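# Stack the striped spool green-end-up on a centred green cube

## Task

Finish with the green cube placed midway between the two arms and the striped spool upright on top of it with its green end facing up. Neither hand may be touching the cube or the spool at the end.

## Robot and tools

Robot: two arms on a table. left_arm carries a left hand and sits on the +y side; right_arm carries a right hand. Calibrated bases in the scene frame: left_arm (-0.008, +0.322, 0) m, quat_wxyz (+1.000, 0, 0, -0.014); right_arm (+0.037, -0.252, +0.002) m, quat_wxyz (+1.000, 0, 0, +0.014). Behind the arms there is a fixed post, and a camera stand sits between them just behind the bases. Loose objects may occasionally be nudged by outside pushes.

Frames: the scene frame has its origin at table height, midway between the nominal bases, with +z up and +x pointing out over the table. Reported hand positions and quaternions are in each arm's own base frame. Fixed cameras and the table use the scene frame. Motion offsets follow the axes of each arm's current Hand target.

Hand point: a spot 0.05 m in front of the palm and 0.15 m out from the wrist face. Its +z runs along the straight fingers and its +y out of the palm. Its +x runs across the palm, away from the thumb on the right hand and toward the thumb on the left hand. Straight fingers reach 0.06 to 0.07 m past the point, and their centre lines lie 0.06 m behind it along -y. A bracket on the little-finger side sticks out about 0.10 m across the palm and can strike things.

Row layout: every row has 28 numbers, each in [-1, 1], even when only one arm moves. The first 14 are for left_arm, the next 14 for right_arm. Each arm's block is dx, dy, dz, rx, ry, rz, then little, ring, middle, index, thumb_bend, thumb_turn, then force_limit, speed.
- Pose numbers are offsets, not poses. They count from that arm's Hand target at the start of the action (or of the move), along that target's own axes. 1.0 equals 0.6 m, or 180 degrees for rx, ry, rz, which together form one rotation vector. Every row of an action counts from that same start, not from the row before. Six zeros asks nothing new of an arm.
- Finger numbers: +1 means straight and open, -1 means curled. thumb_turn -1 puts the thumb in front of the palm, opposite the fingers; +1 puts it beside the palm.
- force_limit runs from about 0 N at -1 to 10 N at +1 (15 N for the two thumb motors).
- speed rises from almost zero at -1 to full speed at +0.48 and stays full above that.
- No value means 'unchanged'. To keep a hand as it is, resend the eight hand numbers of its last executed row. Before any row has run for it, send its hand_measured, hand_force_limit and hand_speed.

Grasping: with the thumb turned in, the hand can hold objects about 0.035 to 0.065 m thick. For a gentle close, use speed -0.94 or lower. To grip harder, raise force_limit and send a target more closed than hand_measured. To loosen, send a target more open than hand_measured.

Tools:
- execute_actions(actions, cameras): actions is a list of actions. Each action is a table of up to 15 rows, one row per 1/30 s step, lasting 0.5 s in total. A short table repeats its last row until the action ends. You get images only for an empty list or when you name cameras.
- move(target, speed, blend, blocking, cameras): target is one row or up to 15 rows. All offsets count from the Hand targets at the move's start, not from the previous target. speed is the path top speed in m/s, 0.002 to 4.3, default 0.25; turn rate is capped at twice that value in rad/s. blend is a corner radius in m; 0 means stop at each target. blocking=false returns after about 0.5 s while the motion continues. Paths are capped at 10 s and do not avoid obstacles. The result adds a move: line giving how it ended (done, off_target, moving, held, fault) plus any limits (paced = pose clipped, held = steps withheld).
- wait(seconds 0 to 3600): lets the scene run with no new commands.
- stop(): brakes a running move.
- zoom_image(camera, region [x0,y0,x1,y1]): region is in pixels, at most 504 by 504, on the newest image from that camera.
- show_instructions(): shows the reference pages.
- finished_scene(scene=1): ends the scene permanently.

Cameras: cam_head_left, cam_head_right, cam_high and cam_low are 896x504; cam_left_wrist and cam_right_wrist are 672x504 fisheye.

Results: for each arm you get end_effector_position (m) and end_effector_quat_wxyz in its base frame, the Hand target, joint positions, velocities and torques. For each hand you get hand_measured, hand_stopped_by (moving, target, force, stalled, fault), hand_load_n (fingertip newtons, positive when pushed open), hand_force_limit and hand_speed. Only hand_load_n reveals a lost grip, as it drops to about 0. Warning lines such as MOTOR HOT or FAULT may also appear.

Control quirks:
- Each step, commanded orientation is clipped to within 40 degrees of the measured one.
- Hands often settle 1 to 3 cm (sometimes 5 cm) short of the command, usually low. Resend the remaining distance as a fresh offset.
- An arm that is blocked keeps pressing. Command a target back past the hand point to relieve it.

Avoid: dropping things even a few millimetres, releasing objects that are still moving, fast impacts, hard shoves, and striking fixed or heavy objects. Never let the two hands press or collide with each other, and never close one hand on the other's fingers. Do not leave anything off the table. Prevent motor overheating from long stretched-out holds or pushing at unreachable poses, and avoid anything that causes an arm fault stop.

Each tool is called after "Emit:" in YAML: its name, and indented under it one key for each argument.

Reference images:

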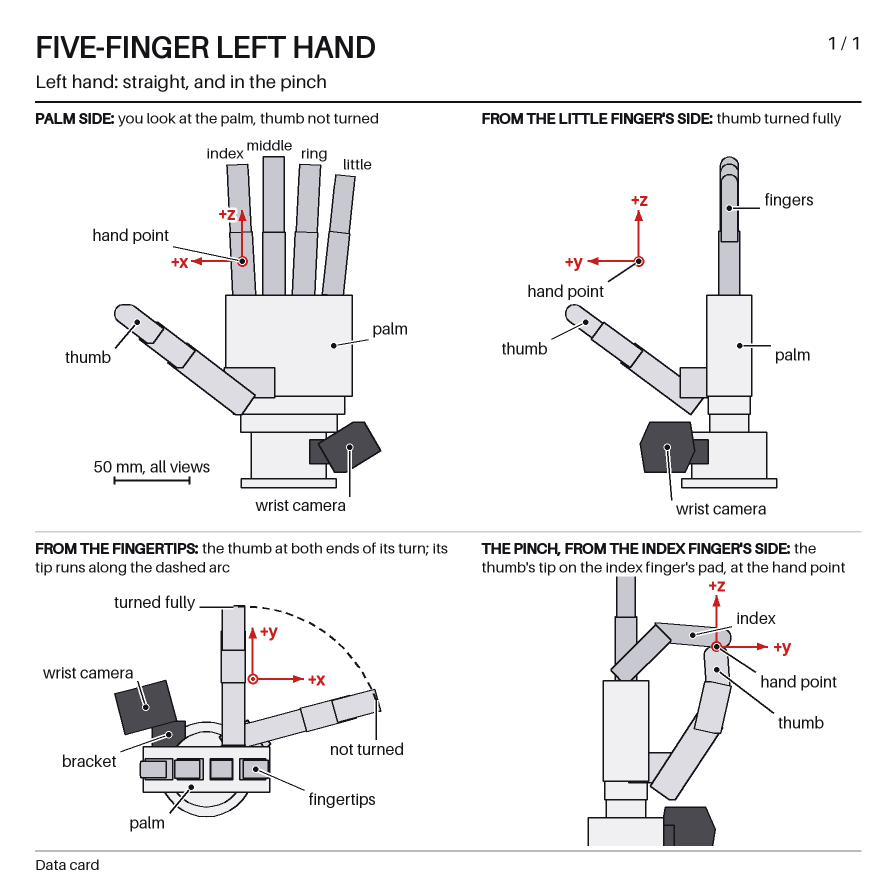

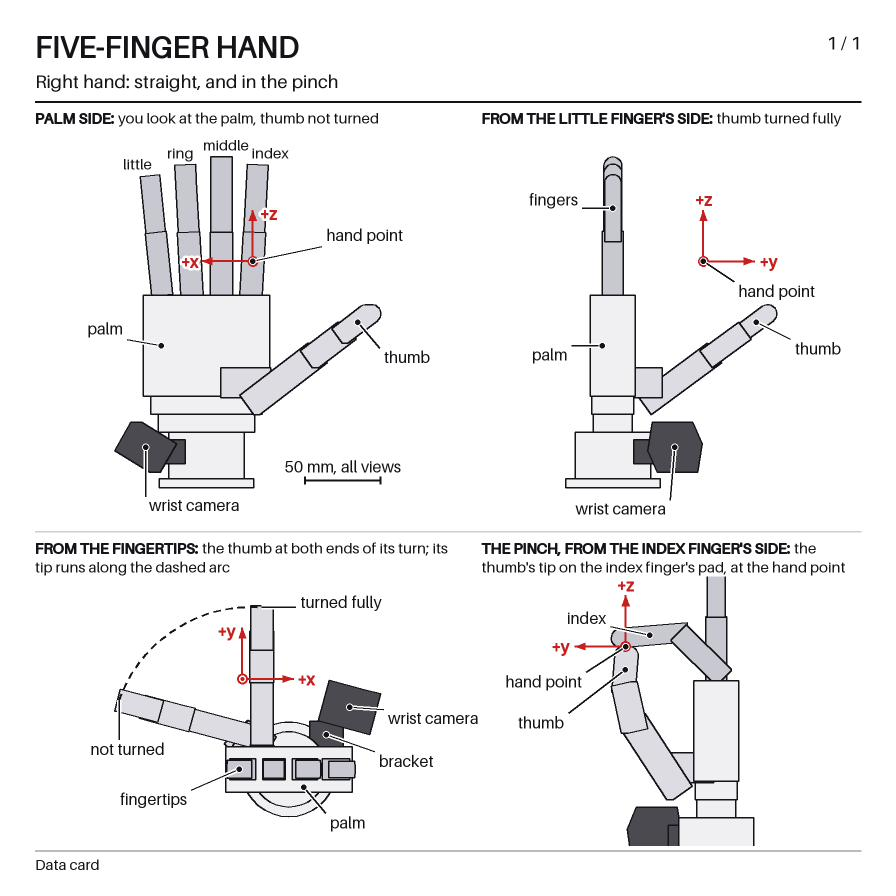

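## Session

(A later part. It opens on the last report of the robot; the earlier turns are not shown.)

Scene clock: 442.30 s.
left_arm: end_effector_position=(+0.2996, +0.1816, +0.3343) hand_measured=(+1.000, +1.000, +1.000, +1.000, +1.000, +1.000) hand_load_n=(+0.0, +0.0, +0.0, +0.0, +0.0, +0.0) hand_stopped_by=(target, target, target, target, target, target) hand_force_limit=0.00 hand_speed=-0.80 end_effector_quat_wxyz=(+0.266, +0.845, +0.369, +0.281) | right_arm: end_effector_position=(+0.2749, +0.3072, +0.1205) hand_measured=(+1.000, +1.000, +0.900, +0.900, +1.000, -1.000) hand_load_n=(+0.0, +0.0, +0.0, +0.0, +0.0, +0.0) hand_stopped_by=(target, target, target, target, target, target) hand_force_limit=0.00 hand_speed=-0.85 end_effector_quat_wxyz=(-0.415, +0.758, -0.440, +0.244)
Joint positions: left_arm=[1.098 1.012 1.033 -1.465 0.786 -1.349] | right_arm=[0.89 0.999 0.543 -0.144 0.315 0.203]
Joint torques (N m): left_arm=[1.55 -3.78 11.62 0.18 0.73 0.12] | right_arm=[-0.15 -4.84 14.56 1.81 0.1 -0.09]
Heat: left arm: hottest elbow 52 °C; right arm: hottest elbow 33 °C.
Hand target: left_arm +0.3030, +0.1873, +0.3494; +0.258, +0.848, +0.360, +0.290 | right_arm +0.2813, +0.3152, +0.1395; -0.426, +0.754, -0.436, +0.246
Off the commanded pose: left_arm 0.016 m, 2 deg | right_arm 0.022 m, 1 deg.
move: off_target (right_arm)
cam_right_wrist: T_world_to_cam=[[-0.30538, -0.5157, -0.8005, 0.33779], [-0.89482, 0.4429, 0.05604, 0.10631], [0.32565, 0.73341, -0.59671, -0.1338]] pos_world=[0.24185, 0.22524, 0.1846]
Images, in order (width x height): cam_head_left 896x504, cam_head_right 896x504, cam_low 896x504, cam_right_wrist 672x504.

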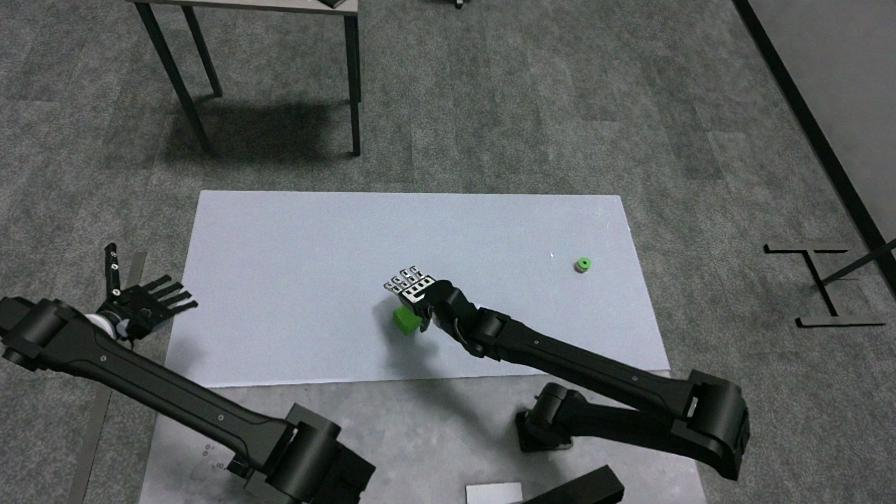

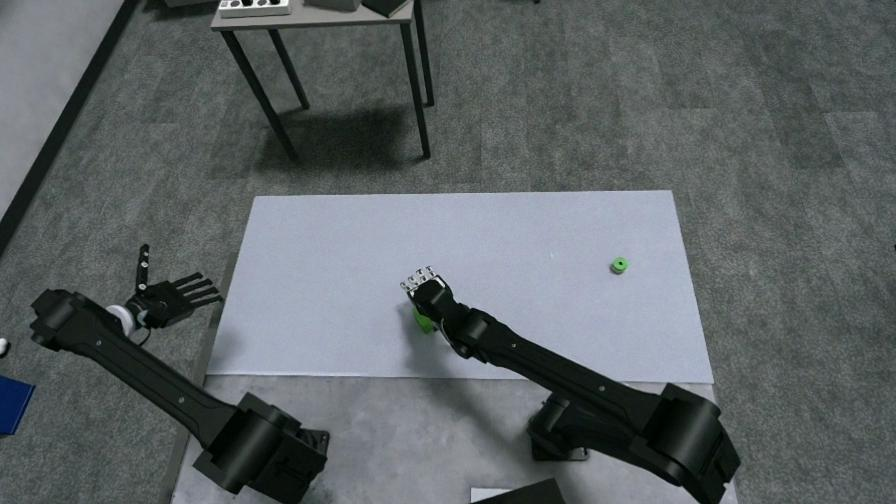

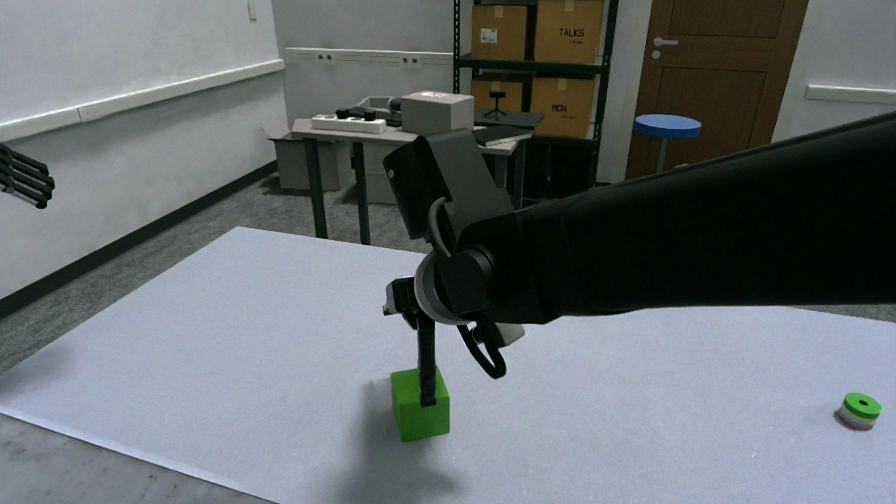

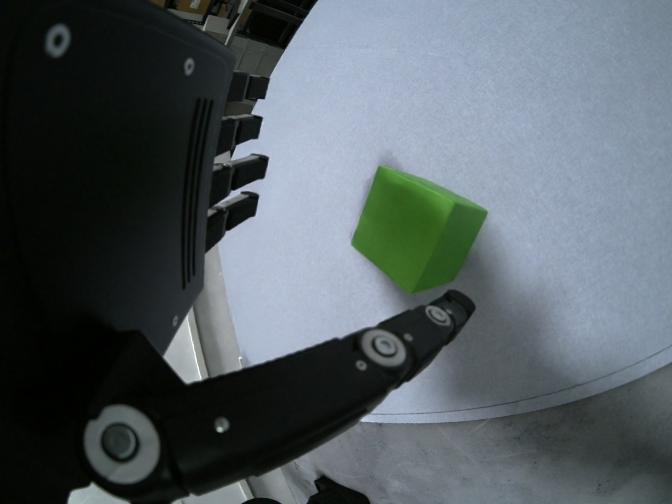

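Emit:
move:
  target:
    - [0,0,0,0,0,0,1,1,1,1,1,1,0,-0.8, 0.6702,-0.0288,0.0300,0.0136,0.4350,0.2465,1,1,0.5,0.5,0.7,-1,0,-0.5]
    - [0,0,0,0,0,0,1,1,1,1,1,1,0,-0.8, 0.8662,0.1015,-0.1538,0.0116,0.5315,0.3012,1,1,0.5,0.5,0.7,-1,0,-0.5]
  speed: 0.25
  blend: [0.03,0]
  cameras: ["all"]

Scene clock: 452.00 s.
left_arm: end_effector_position=(+0.2996, +0.1816, +0.3343) hand_measured=(+1.000, +1.000, +1.000, +1.000, +1.000, +1.000) hand_load_n=(+0.0, +0.0, +0.0, +0.0, -0.5, +0.0) hand_stopped_by=(target, target, target, target, target, target) hand_force_limit=0.00 hand_speed=-0.80 end_effector_quat_wxyz=(+0.266, +0.845, +0.369, +0.281) | right_arm: end_effector_position=(+0.4438, -0.1922, +0.1377) hand_measured=(+1.000, +1.000, +0.500, +0.500, +0.700, -1.000) hand_load_n=(+0.0, +0.0, +0.0, +0.0, +0.0, +0.0) hand_stopped_by=(target, target, target, target, target, target) hand_force_limit=0.00 hand_speed=-0.50 end_effector_quat_wxyz=(+0.042, -0.071, +0.854, -0.513)
Joint positions: left_arm=[1.098 1.012 1.033 -1.465 0.786 -1.349] | right_arm=[-0.141 1.375 0.917 -0.596 1.001 0.977]
Joint torques (N m): left_arm=[1.2 -4.54 11.58 0.27 0.73 0.09] | right_arm=[0.09 -8.88 9.77 2.32 0.51 -0.09]
Heat: left arm: hottest elbow 52 °C; right arm: hottest elbow 36 °C.
Hand target: left_arm +0.3030, +0.1873, +0.3494; +0.258, +0.848, +0.360, +0.290 | right_arm +0.4452, -0.1904, +0.1350; +0.045, -0.074, +0.854, -0.513
Off the commanded pose: left_arm 0.016 m, 2 deg | right_arm 0.004 m, 1 deg.
move: done
cam_left_wrist: T_world_to_cam=[[-0.27054, 0.77984, -0.5645, 0.13327], [0.21328, 0.62035, 0.75477, -0.43317], [0.93879, 0.0838, -0.33415, -0.06775]] pos_world=[0.19205, 0.17046, 0.37954]
cam_right_wrist: T_world_to_cam=[[-0.36521, 0.40133, -0.83997, 0.35373], [0.72347, 0.69019, 0.01521, -0.18738], [0.58584, -0.60214, -0.54242, -0.192]] pos_world=[0.37723, -0.12825, 0.19583]

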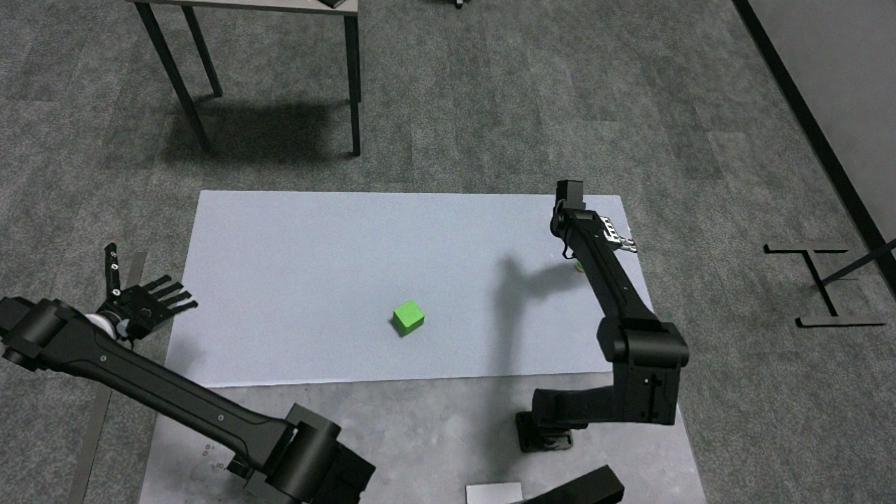

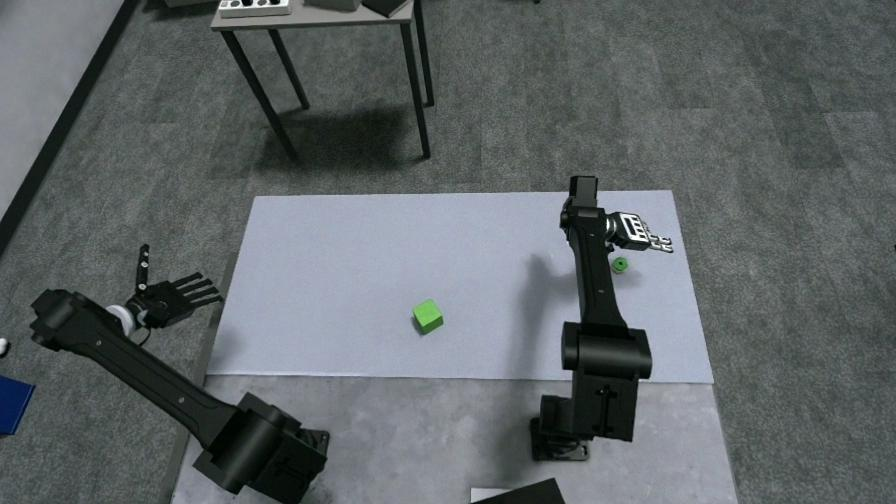

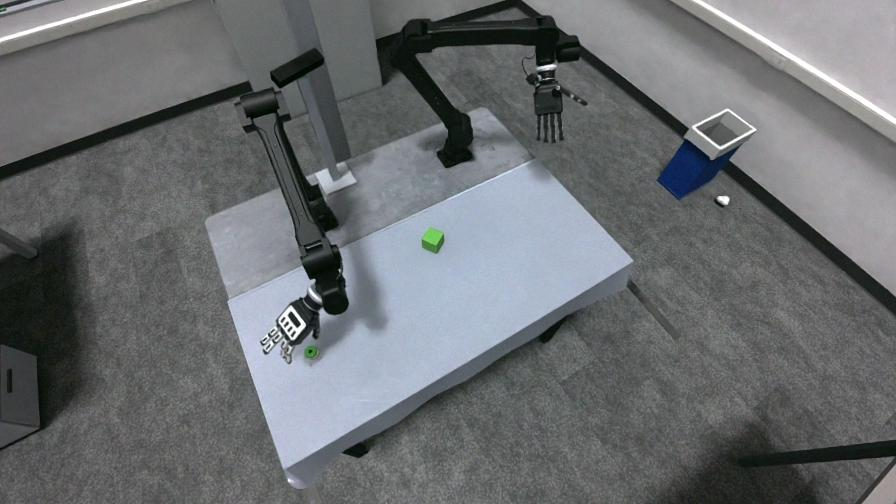

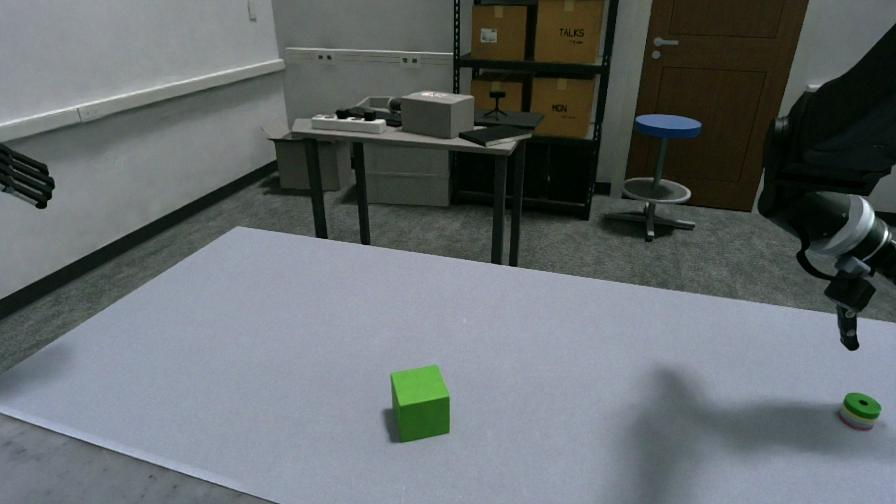

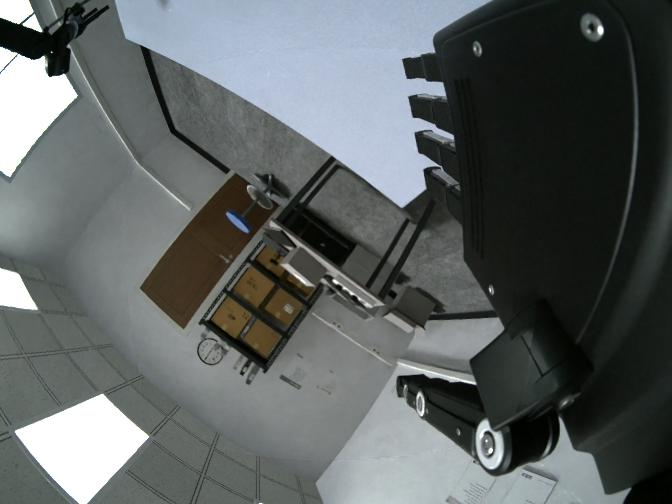

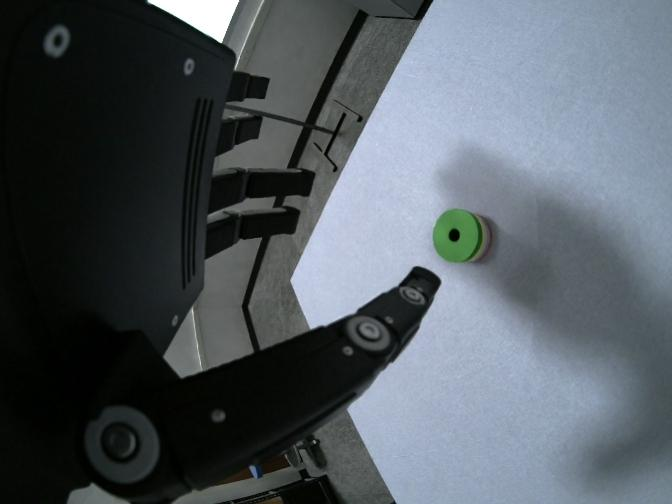

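Emit:
zoom_image:
  camera: "cam_head_left"
  region: [370, 280, 450, 360]

Emit:
zoom_image:
  camera: "cam_head_right"
  region: [390, 280, 470, 360]

Emit:
zoom_image:
  camera: "cam_low"
  region: [370, 350, 470, 450]

Emit:
zoom_image:
  camera: "cam_right_wrist"
  region: [380, 170, 520, 310]

Scaled by 6.300 from the camera's image (finer frame: 1280x720).

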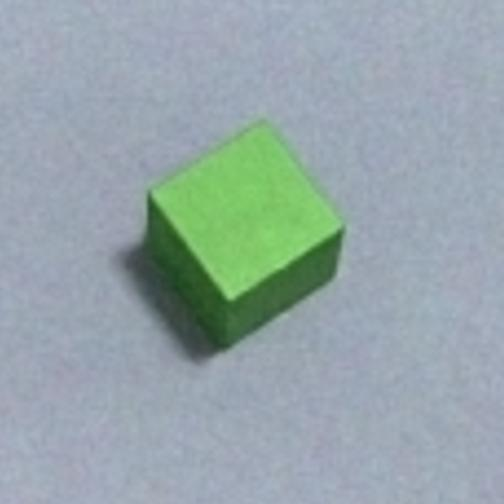

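Scaled by 6.300 from the camera's image (finer frame: 1280x720).

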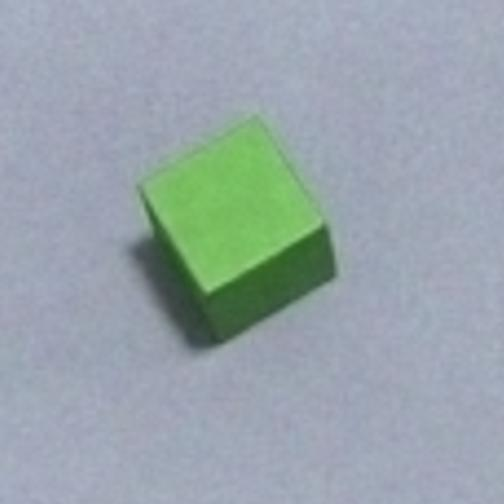

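Scaled by 5.040 from the camera's image (finer frame: 1280x720).

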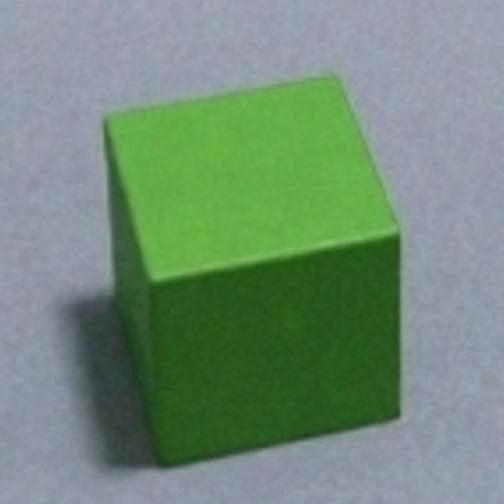

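Scaled by 3.600 from the camera's image (finer frame: 960x720).

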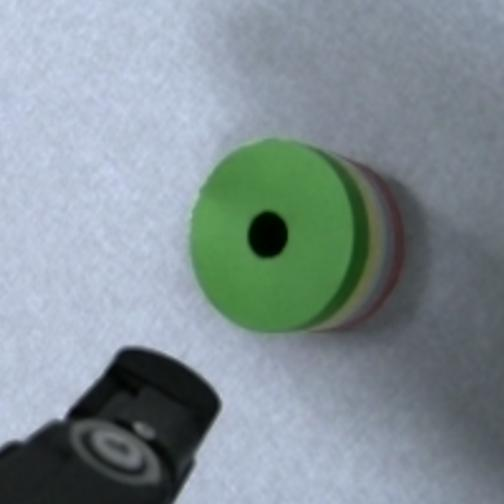

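Emit:
move:
  target:
    - [0,0,0,0,0,0,1,1,1,1,1,1,0,-0.8, -0.1438,0.1080,-0.2385,0,-0.0981,-0.0522,1,1,0.9,0.9,1,-1,0,-0.5]
    - [0,0,0,0,0,0,1,1,1,1,1,1,0,-0.8, 0.1227,0.3973,-0.7823,-0.0116,-0.5315,-0.3012,1,1,0.9,0.9,1,-1,0,-0.5]
  speed: [0.25,0.25]
  blend: [0.03,0]
  cameras: ["cam_right_wrist","cam_low"]

Scene clock: 553.10 s.
left_arm: end_effector_position=(+0.2996, +0.1816, +0.3343) hand_measured=(+1.000, +1.000, +1.000, +1.000, +1.000, +1.000) hand_load_n=(+0.0, +0.0, +0.0, +0.0, +0.0, +0.0) hand_stopped_by=(target, target, target, target, target, target) hand_force_limit=0.00 hand_speed=-0.80 end_effector_quat_wxyz=(+0.266, +0.845, +0.369, +0.281) | right_arm: end_effector_position=(+0.2795, +0.3083, +0.1442) hand_measured=(+1.000, +1.000, +0.900, +0.900, +1.000, -1.000) hand_load_n=(+0.0, +0.0, +0.0, +0.0, +0.0, +0.0) hand_stopped_by=(target, target, target, target, target, target) hand_force_limit=0.00 hand_speed=-0.50 end_effector_quat_wxyz=(-0.422, +0.752, -0.443, +0.246)
Joint positions: left_arm=[1.098 1.012 1.033 -1.465 0.786 -1.349] | right_arm=[0.883 0.969 0.584 -0.197 0.316 0.206]
Joint torques (N m): left_arm=[0.97 -4.19 11.51 0.24 0.72 0.07] | right_arm=[0.5 -3.08 12.26 3.43 0.07 -0.11]
Heat: left arm: hottest elbow 53 °C; right arm: hottest elbow 35 °C.
Hand target: left_arm +0.3030, +0.1873, +0.3494; +0.258, +0.848, +0.360, +0.290 | right_arm +0.2814, +0.3152, +0.1448; -0.426, +0.754, -0.436, +0.246
Off the commanded pose: left_arm 0.016 m, 2 deg | right_arm 0.007 m, 1 deg.
move: done
cam_right_wrist: T_world_to_cam=[[-0.30162, -0.50062, -0.81142, 0.35459], [-0.89124, 0.45036, 0.05344, 0.10578], [0.33869, 0.7393, -0.58201, -0.12953]] pos_world=[0.2451, 0.22563, 0.20668]
Images, in order (width x height): cam_low 896x504, cam_right_wrist 672x504.

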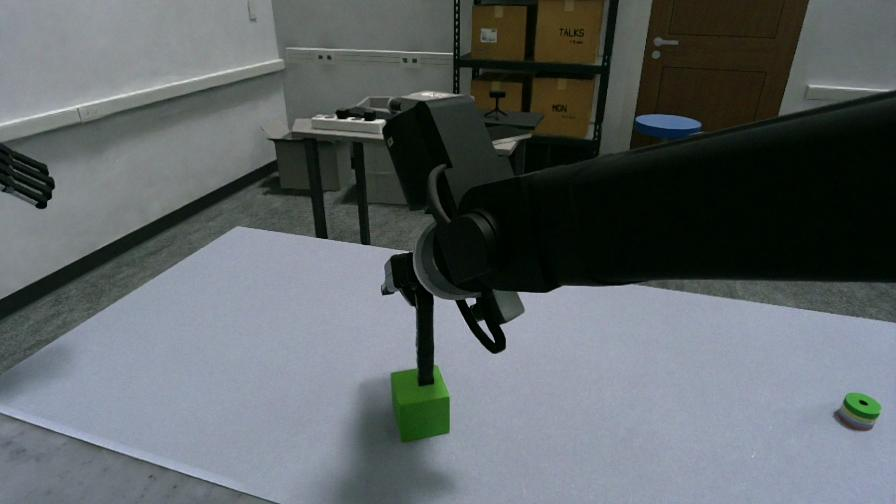

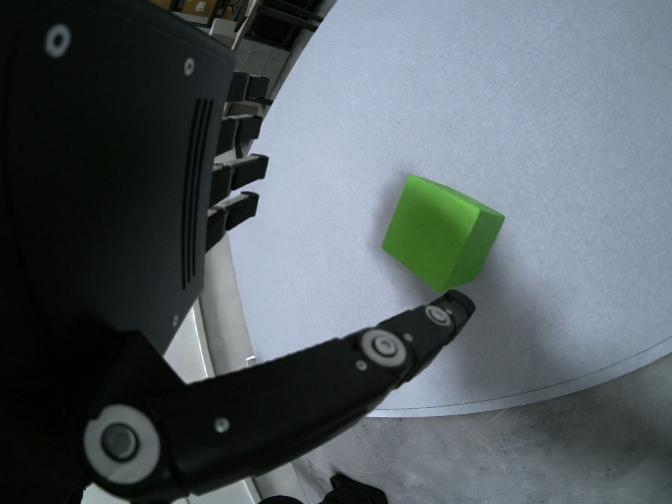

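Emit:
move:
  target: [0,0,0,0,0,0,1,1,1,1,1,1,0,-0.8, -0.0043,0.1240,0.0778,0,0,0,1,1,0.9,0.9,1,-1,0,-0.5]
  speed: 0.08
  cameras: ["cam_right_wrist","cam_low"]

Scene clock: 558.60 s.
left_arm: end_effector_position=(+0.2996, +0.1816, +0.3343) hand_measured=(+1.000, +1.000, +1.000, +1.000, +1.000, +1.000) hand_load_n=(+0.0, +0.0, +0.0, +0.5, +0.0, +0.0) hand_stopped_by=(target, target, target, target, target, target) hand_force_limit=0.00 hand_speed=-0.80 end_effector_quat_wxyz=(+0.266, +0.845, +0.369, +0.281) | right_arm: end_effector_position=(+0.2836, +0.3152, +0.0614) hand_measured=(+1.000, +1.000, +0.900, +0.900, +1.000, -1.000) hand_load_n=(+0.0, +0.0, +0.0, +0.0, +0.0, +0.0) hand_stopped_by=(target, target, target, target, target, target) hand_force_limit=0.00 hand_speed=-0.50 end_effector_quat_wxyz=(-0.426, +0.751, -0.441, +0.246)
Joint positions: left_arm=[1.098 1.012 1.033 -1.465 0.786 -1.349] | right_arm=[0.886 1.172 0.45 0.148 0.316 0.205]
Joint torques (N m): left_arm=[1.73 -4.19 11.66 0.2 0.74 0.1] | right_arm=[0.73 -4.25 9.26 3.41 0.26 -0.07]
Heat: left arm: hottest elbow 53 °C; right arm: hottest elbow 36 °C.
Hand target: left_arm +0.3030, +0.1873, +0.3494; +0.258, +0.848, +0.360, +0.290 | right_arm +0.2814, +0.3183, +0.0570; -0.426, +0.754, -0.436, +0.246
Off the commanded pose: left_arm 0.016 m, 2 deg | right_arm 0.006 m, 1 deg.
move: done
cam_right_wrist: T_world_to_cam=[[-0.29552, -0.49715, -0.81579, 0.28954], [-0.89308, 0.44698, 0.05113, 0.11239], [0.33922, 0.74368, -0.57608, -0.18616]] pos_world=[0.24909, 0.23215, 0.12322]
Images, in order (width x height): cam_low 896x504, cam_right_wrist 672x504.

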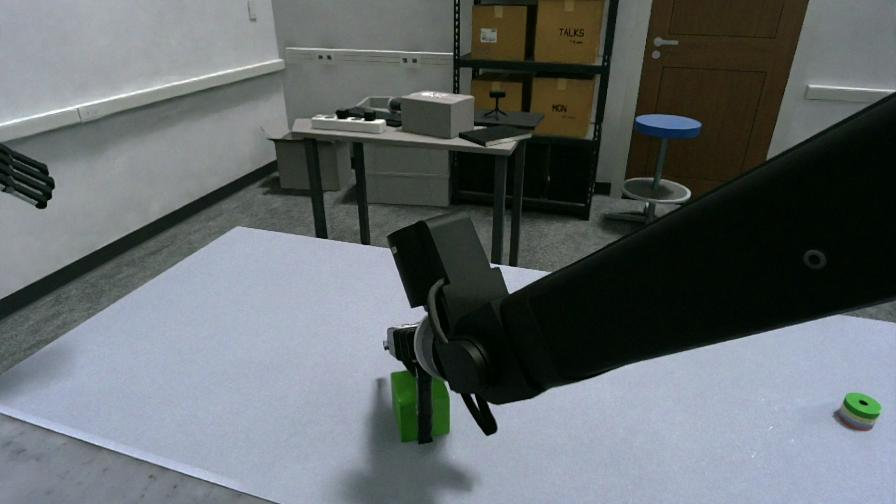

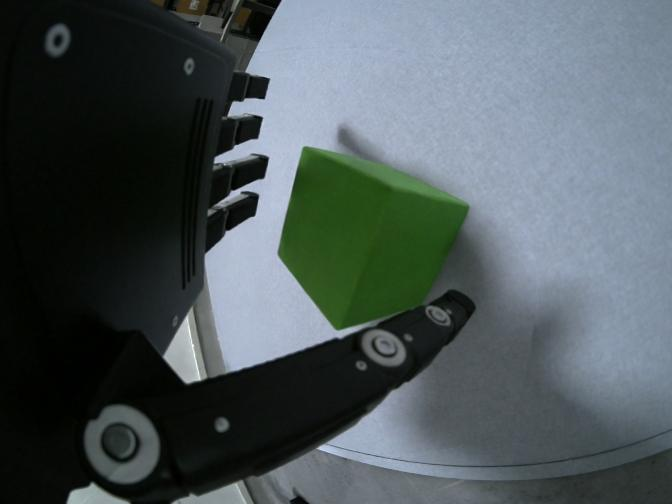

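Emit:
move:
  target: [0,0,0,0,0,0,1,1,1,1,1,1,0,-0.8, 0,0,0,0,0,0,1,1,-0.11,-0.11,-0.11,-1,-0.4,-0.92]
  cameras: ["cam_right_wrist"]

Scene clock: 564.10 s.
left_arm: end_effector_position=(+0.2996, +0.1816, +0.3343) hand_measured=(+1.000, +1.000, +1.000, +1.000, +1.000, +1.000) hand_load_n=(+0.0, +0.0, +0.0, +0.0, +0.0, +0.0) hand_stopped_by=(target, target, target, target, target, target) hand_force_limit=0.00 hand_speed=-0.80 end_effector_quat_wxyz=(+0.266, +0.845, +0.369, +0.281) | right_arm: end_effector_position=(+0.2839, +0.3153, +0.0618) hand_measured=(+1.000, +1.000, +0.198, +0.184, +0.638, -1.000) hand_load_n=(+0.0, +0.0, +3.0, +3.0, +5.5, +0.0) hand_stopped_by=(target, target, force, force, force, target) hand_force_limit=-0.40 hand_speed=-0.92 end_effector_quat_wxyz=(-0.426, +0.750, -0.441, +0.247)
Joint positions: left_arm=[1.098 1.012 1.033 -1.465 0.786 -1.349] | right_arm=[0.886 1.172 0.45 0.149 0.317 0.205]
Joint torques (N m): left_arm=[0.85 -4.37 11.62 0.09 0.74 0.11] | right_arm=[0.79 -4.25 9.25 3.38 0.24 -0.07]
Heat: left arm: hottest elbow 53 °C; right arm: hottest elbow 35 °C.
Hand target: left_arm +0.3030, +0.1873, +0.3494; +0.258, +0.848, +0.360, +0.290 | right_arm +0.2814, +0.3183, +0.0570; -0.426, +0.754, -0.436, +0.246
Off the commanded pose: left_arm 0.016 m, 2 deg | right_arm 0.006 m, 1 deg.
move: done
cam_right_wrist: T_world_to_cam=[[-0.29483, -0.49614, -0.81665, 0.28949], [-0.89284, 0.44753, 0.05046, 0.11233], [0.34044, 0.74402, -0.57492, -0.18667]] pos_world=[0.24919, 0.23225, 0.12342]

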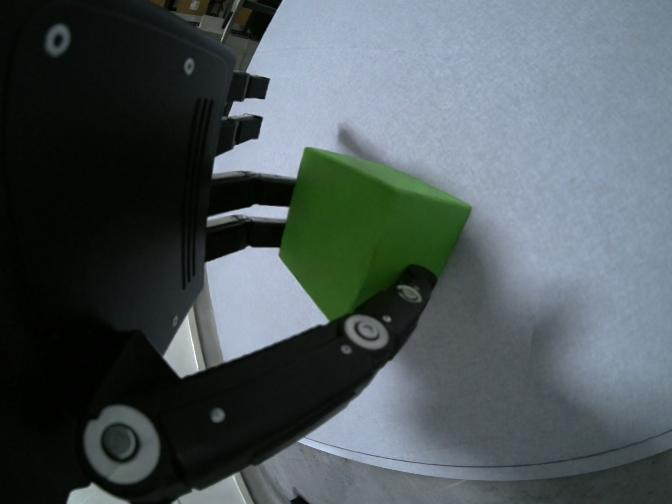

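Emit:
move:
  target: [0,0,0,0,0,0,1,1,1,1,1,1,0,-0.8, 0.0318,0.0066,-0.0174,0,0,0,1,1,-0.11,-0.11,-0.11,-1,-0.4,-0.92]
  speed: 0.04
  cameras: ["cam_right_wrist","cam_low"]

Emit:
zoom_image:
  camera: "cam_low"
  region: [370, 350, 490, 470]

Scene clock: 568.87 s.
left_arm: end_effector_position=(+0.2996, +0.1816, +0.3343) hand_measured=(+1.000, +1.000, +1.000, +1.000, +1.000, +1.000) hand_load_n=(+0.0, +0.0, +0.0, +0.0, +0.0, +0.0) hand_stopped_by=(target, target, target, target, target, target) hand_force_limit=0.00 hand_speed=-0.80 end_effector_quat_wxyz=(+0.266, +0.845, +0.369, +0.281) | right_arm: end_effector_position=(+0.2802, +0.3039, +0.0616) hand_measured=(+1.000, +1.000, +0.198, +0.184, +0.638, -1.000) hand_load_n=(+0.0, +0.0, +3.0, +3.0, +5.5, +0.5) hand_stopped_by=(target, target, force, force, force, target) hand_force_limit=-0.40 hand_speed=-0.92 end_effector_quat_wxyz=(-0.430, +0.753, -0.436, +0.241)
Joint positions: left_arm=[1.098 1.012 1.033 -1.465 0.786 -1.349] | right_arm=[0.859 1.133 0.419 0.151 0.277 0.185]
Joint torques (N m): left_arm=[0.62 -4.13 11.56 0.25 0.72 0.04] | right_arm=[-1.14 -5.36 8.7 2.56 0.11 -0.13]
Heat: left arm: hottest elbow 53 °C; right arm: hottest elbow 35 °C.
Hand target: left_arm +0.3030, +0.1873, +0.3494; +0.258, +0.848, +0.360, +0.290 | right_arm +0.2815, +0.2963, +0.0590; -0.426, +0.754, -0.436, +0.246
Off the commanded pose: left_arm 0.016 m, 2 deg | right_arm 0.008 m, 1 deg.
move: done
cam_right_wrist: T_world_to_cam=[[-0.28761, -0.49588, -0.81938, 0.2807], [-0.90013, 0.43222, 0.05438, 0.12068], [0.32718, 0.75318, -0.57067, -0.17627]] pos_world=[0.24703, 0.2198, 0.12284]
Images, in order (width x height): cam_low 896x504, cam_right_wrist 672x504.

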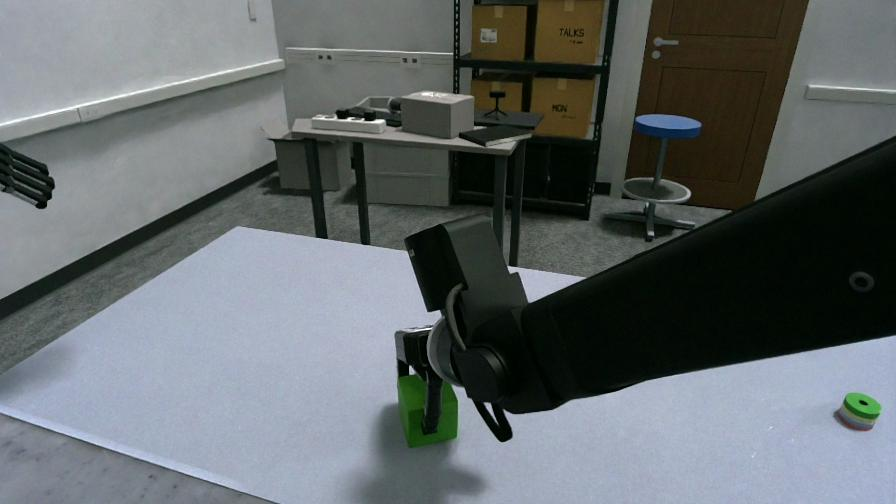

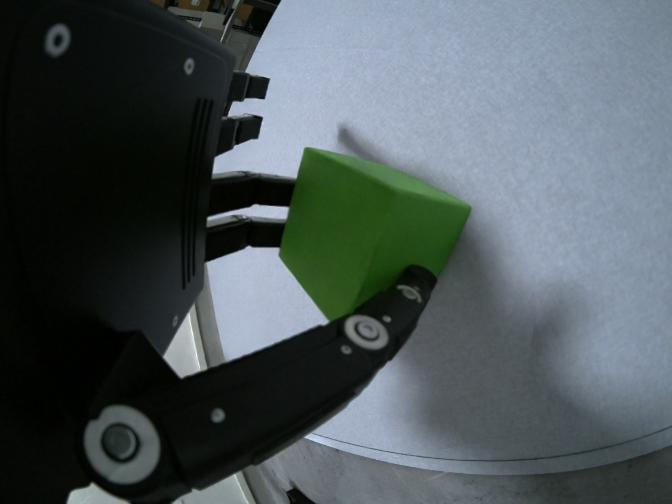

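Scaled by 4.200 from the camera's image (finer frame: 1280x720).

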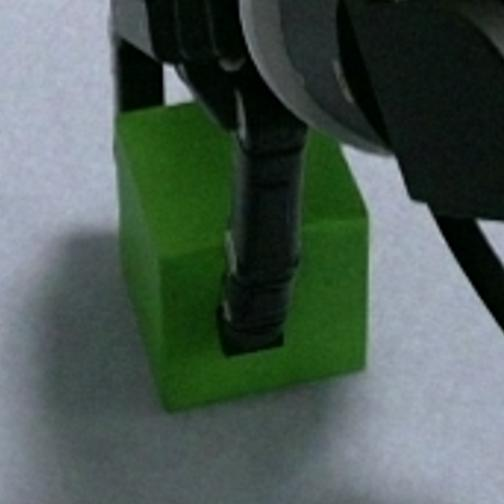

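Emit:
move:
  target: [0,0,0,0,0,0,1,1,1,1,1,1,0,-0.8, -0.0120,-0.0023,0.0038,0,0,0,1,1,-0.11,-0.11,-0.11,-1,-0.4,-0.92]
  speed: 0.05

Emit:
move:
  target: [0,0,0,0,0,0,1,1,1,1,1,1,0,-0.8, 0,0,0,0,0,0,1,1,0.9,0.9,1,-1,-0.4,-0.85]

Scene clock: 573.43 s.
left_arm: end_effector_position=(+0.2996, +0.1816, +0.3343) hand_measured=(+1.000, +1.000, +1.000, +1.000, +1.000, +1.000) hand_load_n=(+0.0, +0.0, +0.0, +0.0, +0.0, +0.5) hand_stopped_by=(target, target, target, target, target, target) hand_force_limit=0.00 hand_speed=-0.80 end_effector_quat_wxyz=(+0.266, +0.845, +0.369, +0.281) | right_arm: end_effector_position=(+0.2818, +0.3024, +0.0617) hand_measured=(+1.000, +1.000, +0.198, +0.184, +0.638, -1.000) hand_load_n=(+0.0, +0.0, +2.5, +3.0, +5.5, +1.0) hand_stopped_by=(target, target, force, force, force, target) hand_force_limit=-0.40 hand_speed=-0.92 end_effector_quat_wxyz=(-0.429, +0.751, -0.438, +0.246)
Joint positions: left_arm=[1.098 1.012 1.033 -1.465 0.786 -1.349] | right_arm=[0.86 1.133 0.419 0.151 0.289 0.185]
Joint torques (N m): left_arm=[1.14 -4.25 11.54 0.32 0.74 0.1] | right_arm=[0.5 -4.25 9.73 2.62 0.34 -0.04]
Heat: left arm: hottest elbow 53 °C; right arm: hottest elbow 36 °C.
Hand target: left_arm +0.3030, +0.1873, +0.3494; +0.258, +0.848, +0.360, +0.290 | right_arm +0.2801, +0.3039, +0.0590; -0.426, +0.754, -0.436, +0.246
Off the commanded pose: left_arm 0.016 m, 2 deg | right_arm 0.003 m, 0 deg.
move: done

Scene clock: 575.43 s.
left_arm: end_effector_position=(+0.2996, +0.1816, +0.3343) hand_measured=(+1.000, +1.000, +1.000, +1.000, +1.000, +1.000) hand_load_n=(-0.5, +0.0, +0.0, +0.0, -0.5, +0.0) hand_stopped_by=(target, target, target, target, target, target) hand_force_limit=0.00 hand_speed=-0.80 end_effector_quat_wxyz=(+0.266, +0.845, +0.369, +0.281) | right_arm: end_effector_position=(+0.2821, +0.3020, +0.0617) hand_measured=(+1.000, +1.000, +0.900, +0.900, +1.000, -1.000) hand_load_n=(+0.0, +0.0, +0.0, +0.0, +0.0, +0.0) hand_stopped_by=(target, target, target, target, target, target) hand_force_limit=-0.40 hand_speed=-0.85 end_effector_quat_wxyz=(-0.428, +0.751, -0.438, +0.247)
Joint positions: left_arm=[1.098 1.012 1.033 -1.465 0.786 -1.349] | right_arm=[0.86 1.133 0.419 0.151 0.291 0.185]
Joint torques (N m): left_arm=[0.91 -4.19 11.47 0.2 0.76 0.11] | right_arm=[0.56 -4.25 9.74 2.63 0.24 -0.04]
Heat: left arm: hottest elbow 54 °C; right arm: hottest elbow 36 °C.
Hand target: left_arm +0.3030, +0.1873, +0.3494; +0.258, +0.848, +0.360, +0.290 | right_arm +0.2801, +0.3039, +0.0590; -0.426, +0.754, -0.436, +0.246
Off the commanded pose: left_arm 0.016 m, 2 deg | right_arm 0.004 m, 1 deg.
move: done

Emit:
move:
  target: [0,0,0,0,0,0,1,1,1,1,1,1,0,-0.8, 0,-0.1214,-0.0733,0,0,0,1,1,0.9,0.9,1,-1,-0.4,-0.85]
  speed: 0.12

Emit:
move:
  target:
    - [0,0,0,0,0,0,1,1,1,1,1,1,0,-0.8, 0.6548,-0.0281,0.0433,0.0136,0.4350,0.2465,1,1,0.5,0.5,0.55,-1,-0.4,-0.5]
    - [0,0,0,0,0,0,1,1,1,1,1,1,0,-0.8, 0.8517,0.1376,-0.1184,0.0116,0.5315,0.3012,1,1,0.5,0.5,0.55,-1,-0.4,-0.5]
  speed: 0.25
  blend: [0.03,0]
  cameras: ["cam_head_left","cam_head_right","cam_low","cam_right_wrist"]

Emit:
zoom_image:
  camera: "cam_right_wrist"
  region: [340, 150, 540, 350]

Emit:
zoom_image:
  camera: "cam_head_left"
  region: [370, 280, 450, 360]

Emit:
zoom_image:
  camera: "cam_head_right"
  region: [390, 280, 470, 360]

Scene clock: 604.27 s.
left_arm: end_effector_position=(+0.2996, +0.1816, +0.3343) hand_measured=(+1.000, +1.000, +1.000, +1.000, +1.000, +1.000) hand_load_n=(+0.0, +0.0, +0.0, +0.0, +0.0, +0.0) hand_stopped_by=(target, target, target, target, target, target) hand_force_limit=0.00 hand_speed=-0.80 end_effector_quat_wxyz=(+0.266, +0.845, +0.369, +0.281) | right_arm: end_effector_position=(+0.2757, +0.2945, +0.1255) hand_measured=(+1.000, +1.000, +0.900, +0.900, +1.000, -1.000) hand_load_n=(+0.0, +0.0, +0.0, +0.0, +0.0, +0.0) hand_stopped_by=(target, target, target, target, target, target) hand_force_limit=-0.40 hand_speed=-0.85 end_effector_quat_wxyz=(-0.415, +0.758, -0.440, +0.245)
Joint positions: left_arm=[1.098 1.012 1.033 -1.465 0.786 -1.349] | right_arm=[0.86 0.958 0.534 -0.171 0.291 0.185]
Joint torques (N m): left_arm=[0.85 -4.54 11.56 0.28 0.74 0.07] | right_arm=[0.62 -4.25 14.65 1.84 0.25 -0.04]
Heat: left arm: hottest elbow 54 °C; right arm: hottest elbow 37 °C.
Hand target: left_arm +0.3030, +0.1873, +0.3494; +0.258, +0.848, +0.360, +0.290 | right_arm +0.2799, +0.3038, +0.1439; -0.426, +0.754, -0.436, +0.246
Off the commanded pose: left_arm 0.016 m, 2 deg | right_arm 0.021 m, 2 deg.
move: off_target (right_arm)

Scene clock: 608.77 s.
left_arm: end_effector_position=(+0.2996, +0.1816, +0.3343) hand_measured=(+1.000, +1.000, +1.000, +1.000, +1.000, +1.000) hand_load_n=(+0.0, +0.0, +0.0, +0.0, +0.0, +0.0) hand_stopped_by=(target, target, target, target, target, target) hand_force_limit=0.00 hand_speed=-0.80 end_effector_quat_wxyz=(+0.266, +0.845, +0.369, +0.281) | right_arm: end_effector_position=(+0.4435, -0.1921, +0.1213) hand_measured=(+1.000, +1.000, +0.500, +0.500, +0.550, -1.000) hand_load_n=(+0.0, +0.0, +0.0, +0.0, +0.0, +0.0) hand_stopped_by=(target, target, target, target, target, target) hand_force_limit=-0.40 hand_speed=-0.50 end_effector_quat_wxyz=(+0.051, -0.066, +0.853, -0.515)
Joint positions: left_arm=[1.098 1.012 1.033 -1.465 0.786 -1.349] | right_arm=[-0.141 1.389 0.876 -0.522 1.001 0.977]
Joint torques (N m): left_arm=[1.03 -4.42 11.64 0.1 0.72 0.12] | right_arm=[0.15 -7.36 9.74 2.36 0.51 -0.13]
Heat: left arm: hottest elbow 54 °C; right arm: hottest elbow 38 °C.
Hand target: left_arm +0.3030, +0.1873, +0.3494; +0.258, +0.848, +0.360, +0.290 | right_arm +0.4454, -0.1907, +0.1098; +0.045, -0.074, +0.854, -0.513
Off the commanded pose: left_arm 0.016 m, 2 deg | right_arm 0.012 m, 1 deg.
move: off_target (right_arm)
cam_right_wrist: T_world_to_cam=[[-0.34793, 0.39943, -0.84818, 0.33289], [0.72318, 0.69008, 0.02832, -0.18848], [0.59662, -0.60353, -0.52895, -0.2072]] pos_world=[0.37575, -0.12795, 0.17808]

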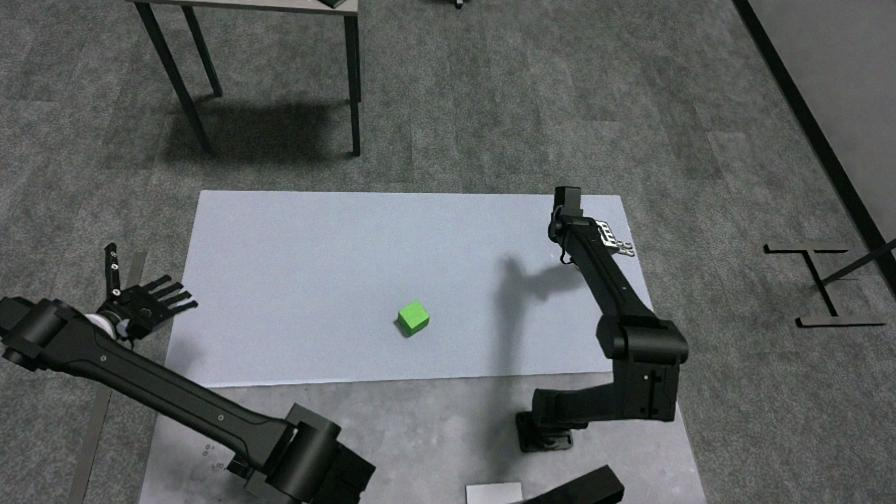

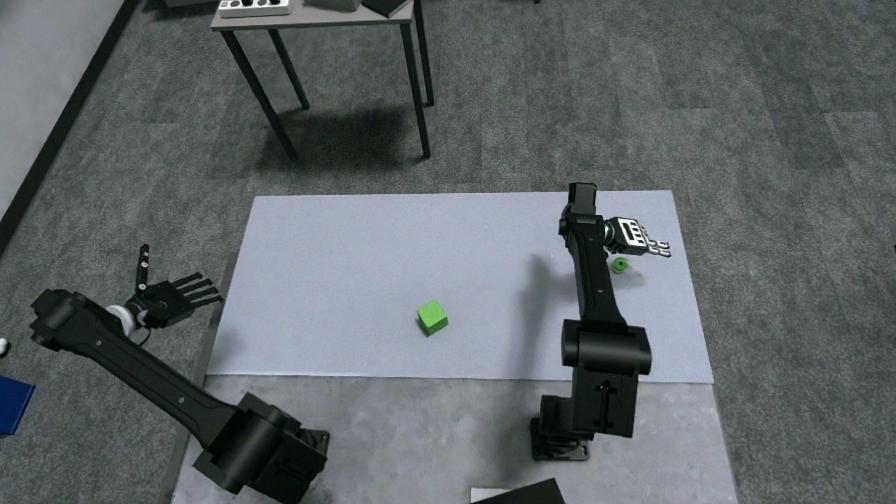

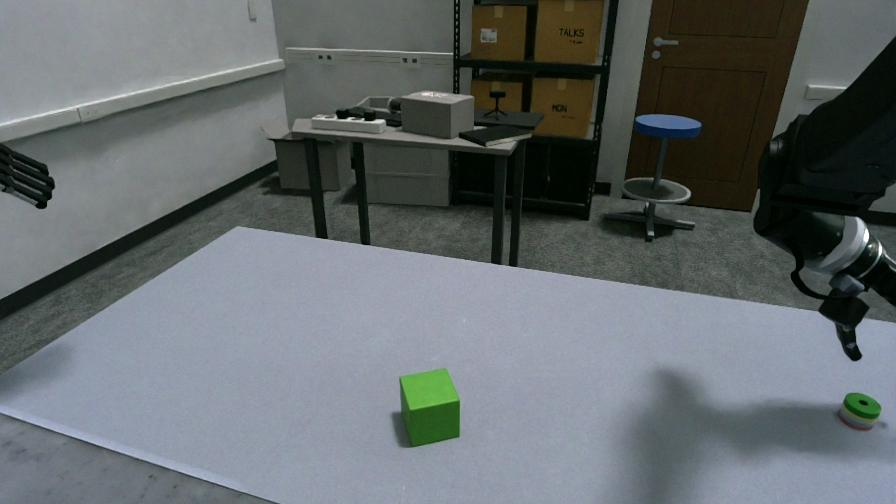

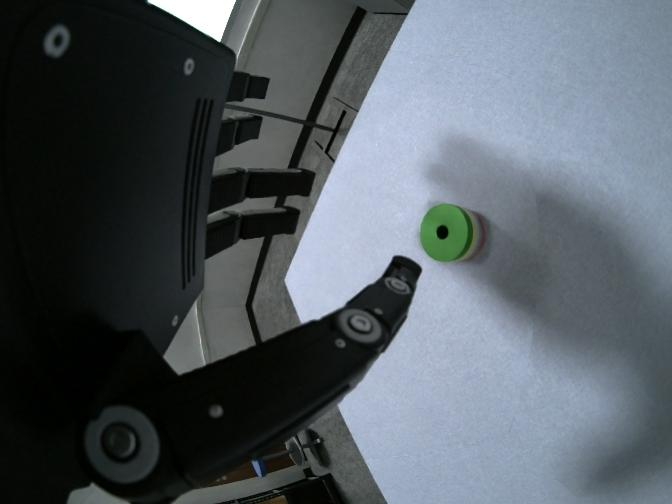

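Scaled by 2.520 from the camera's image (finer frame: 960x720).

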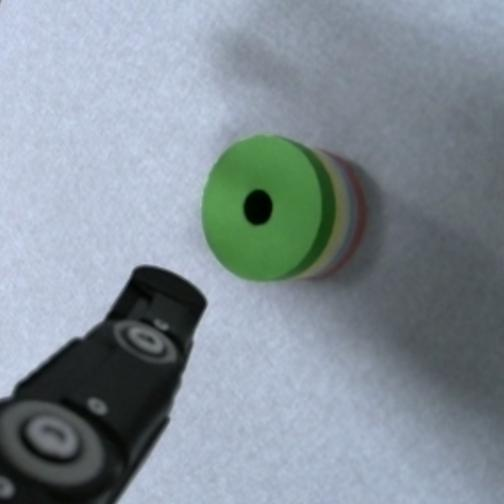

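Scaled by 6.300 from the camera's image (finer frame: 1280x720).

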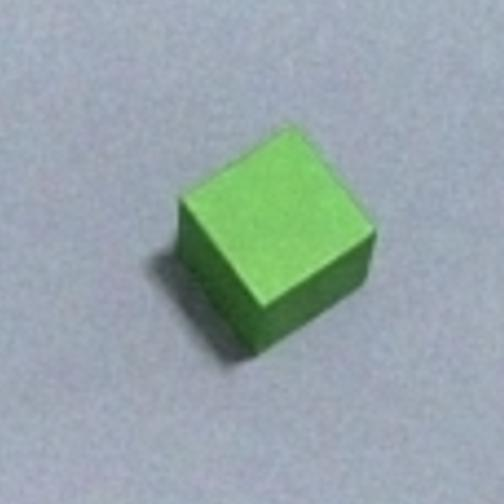

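Scaled by 6.300 from the camera's image (finer frame: 1280x720).

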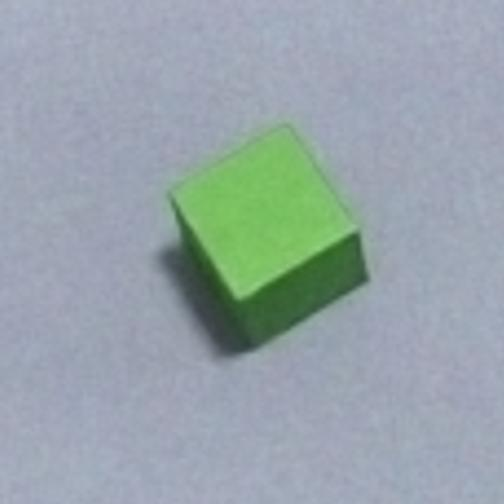

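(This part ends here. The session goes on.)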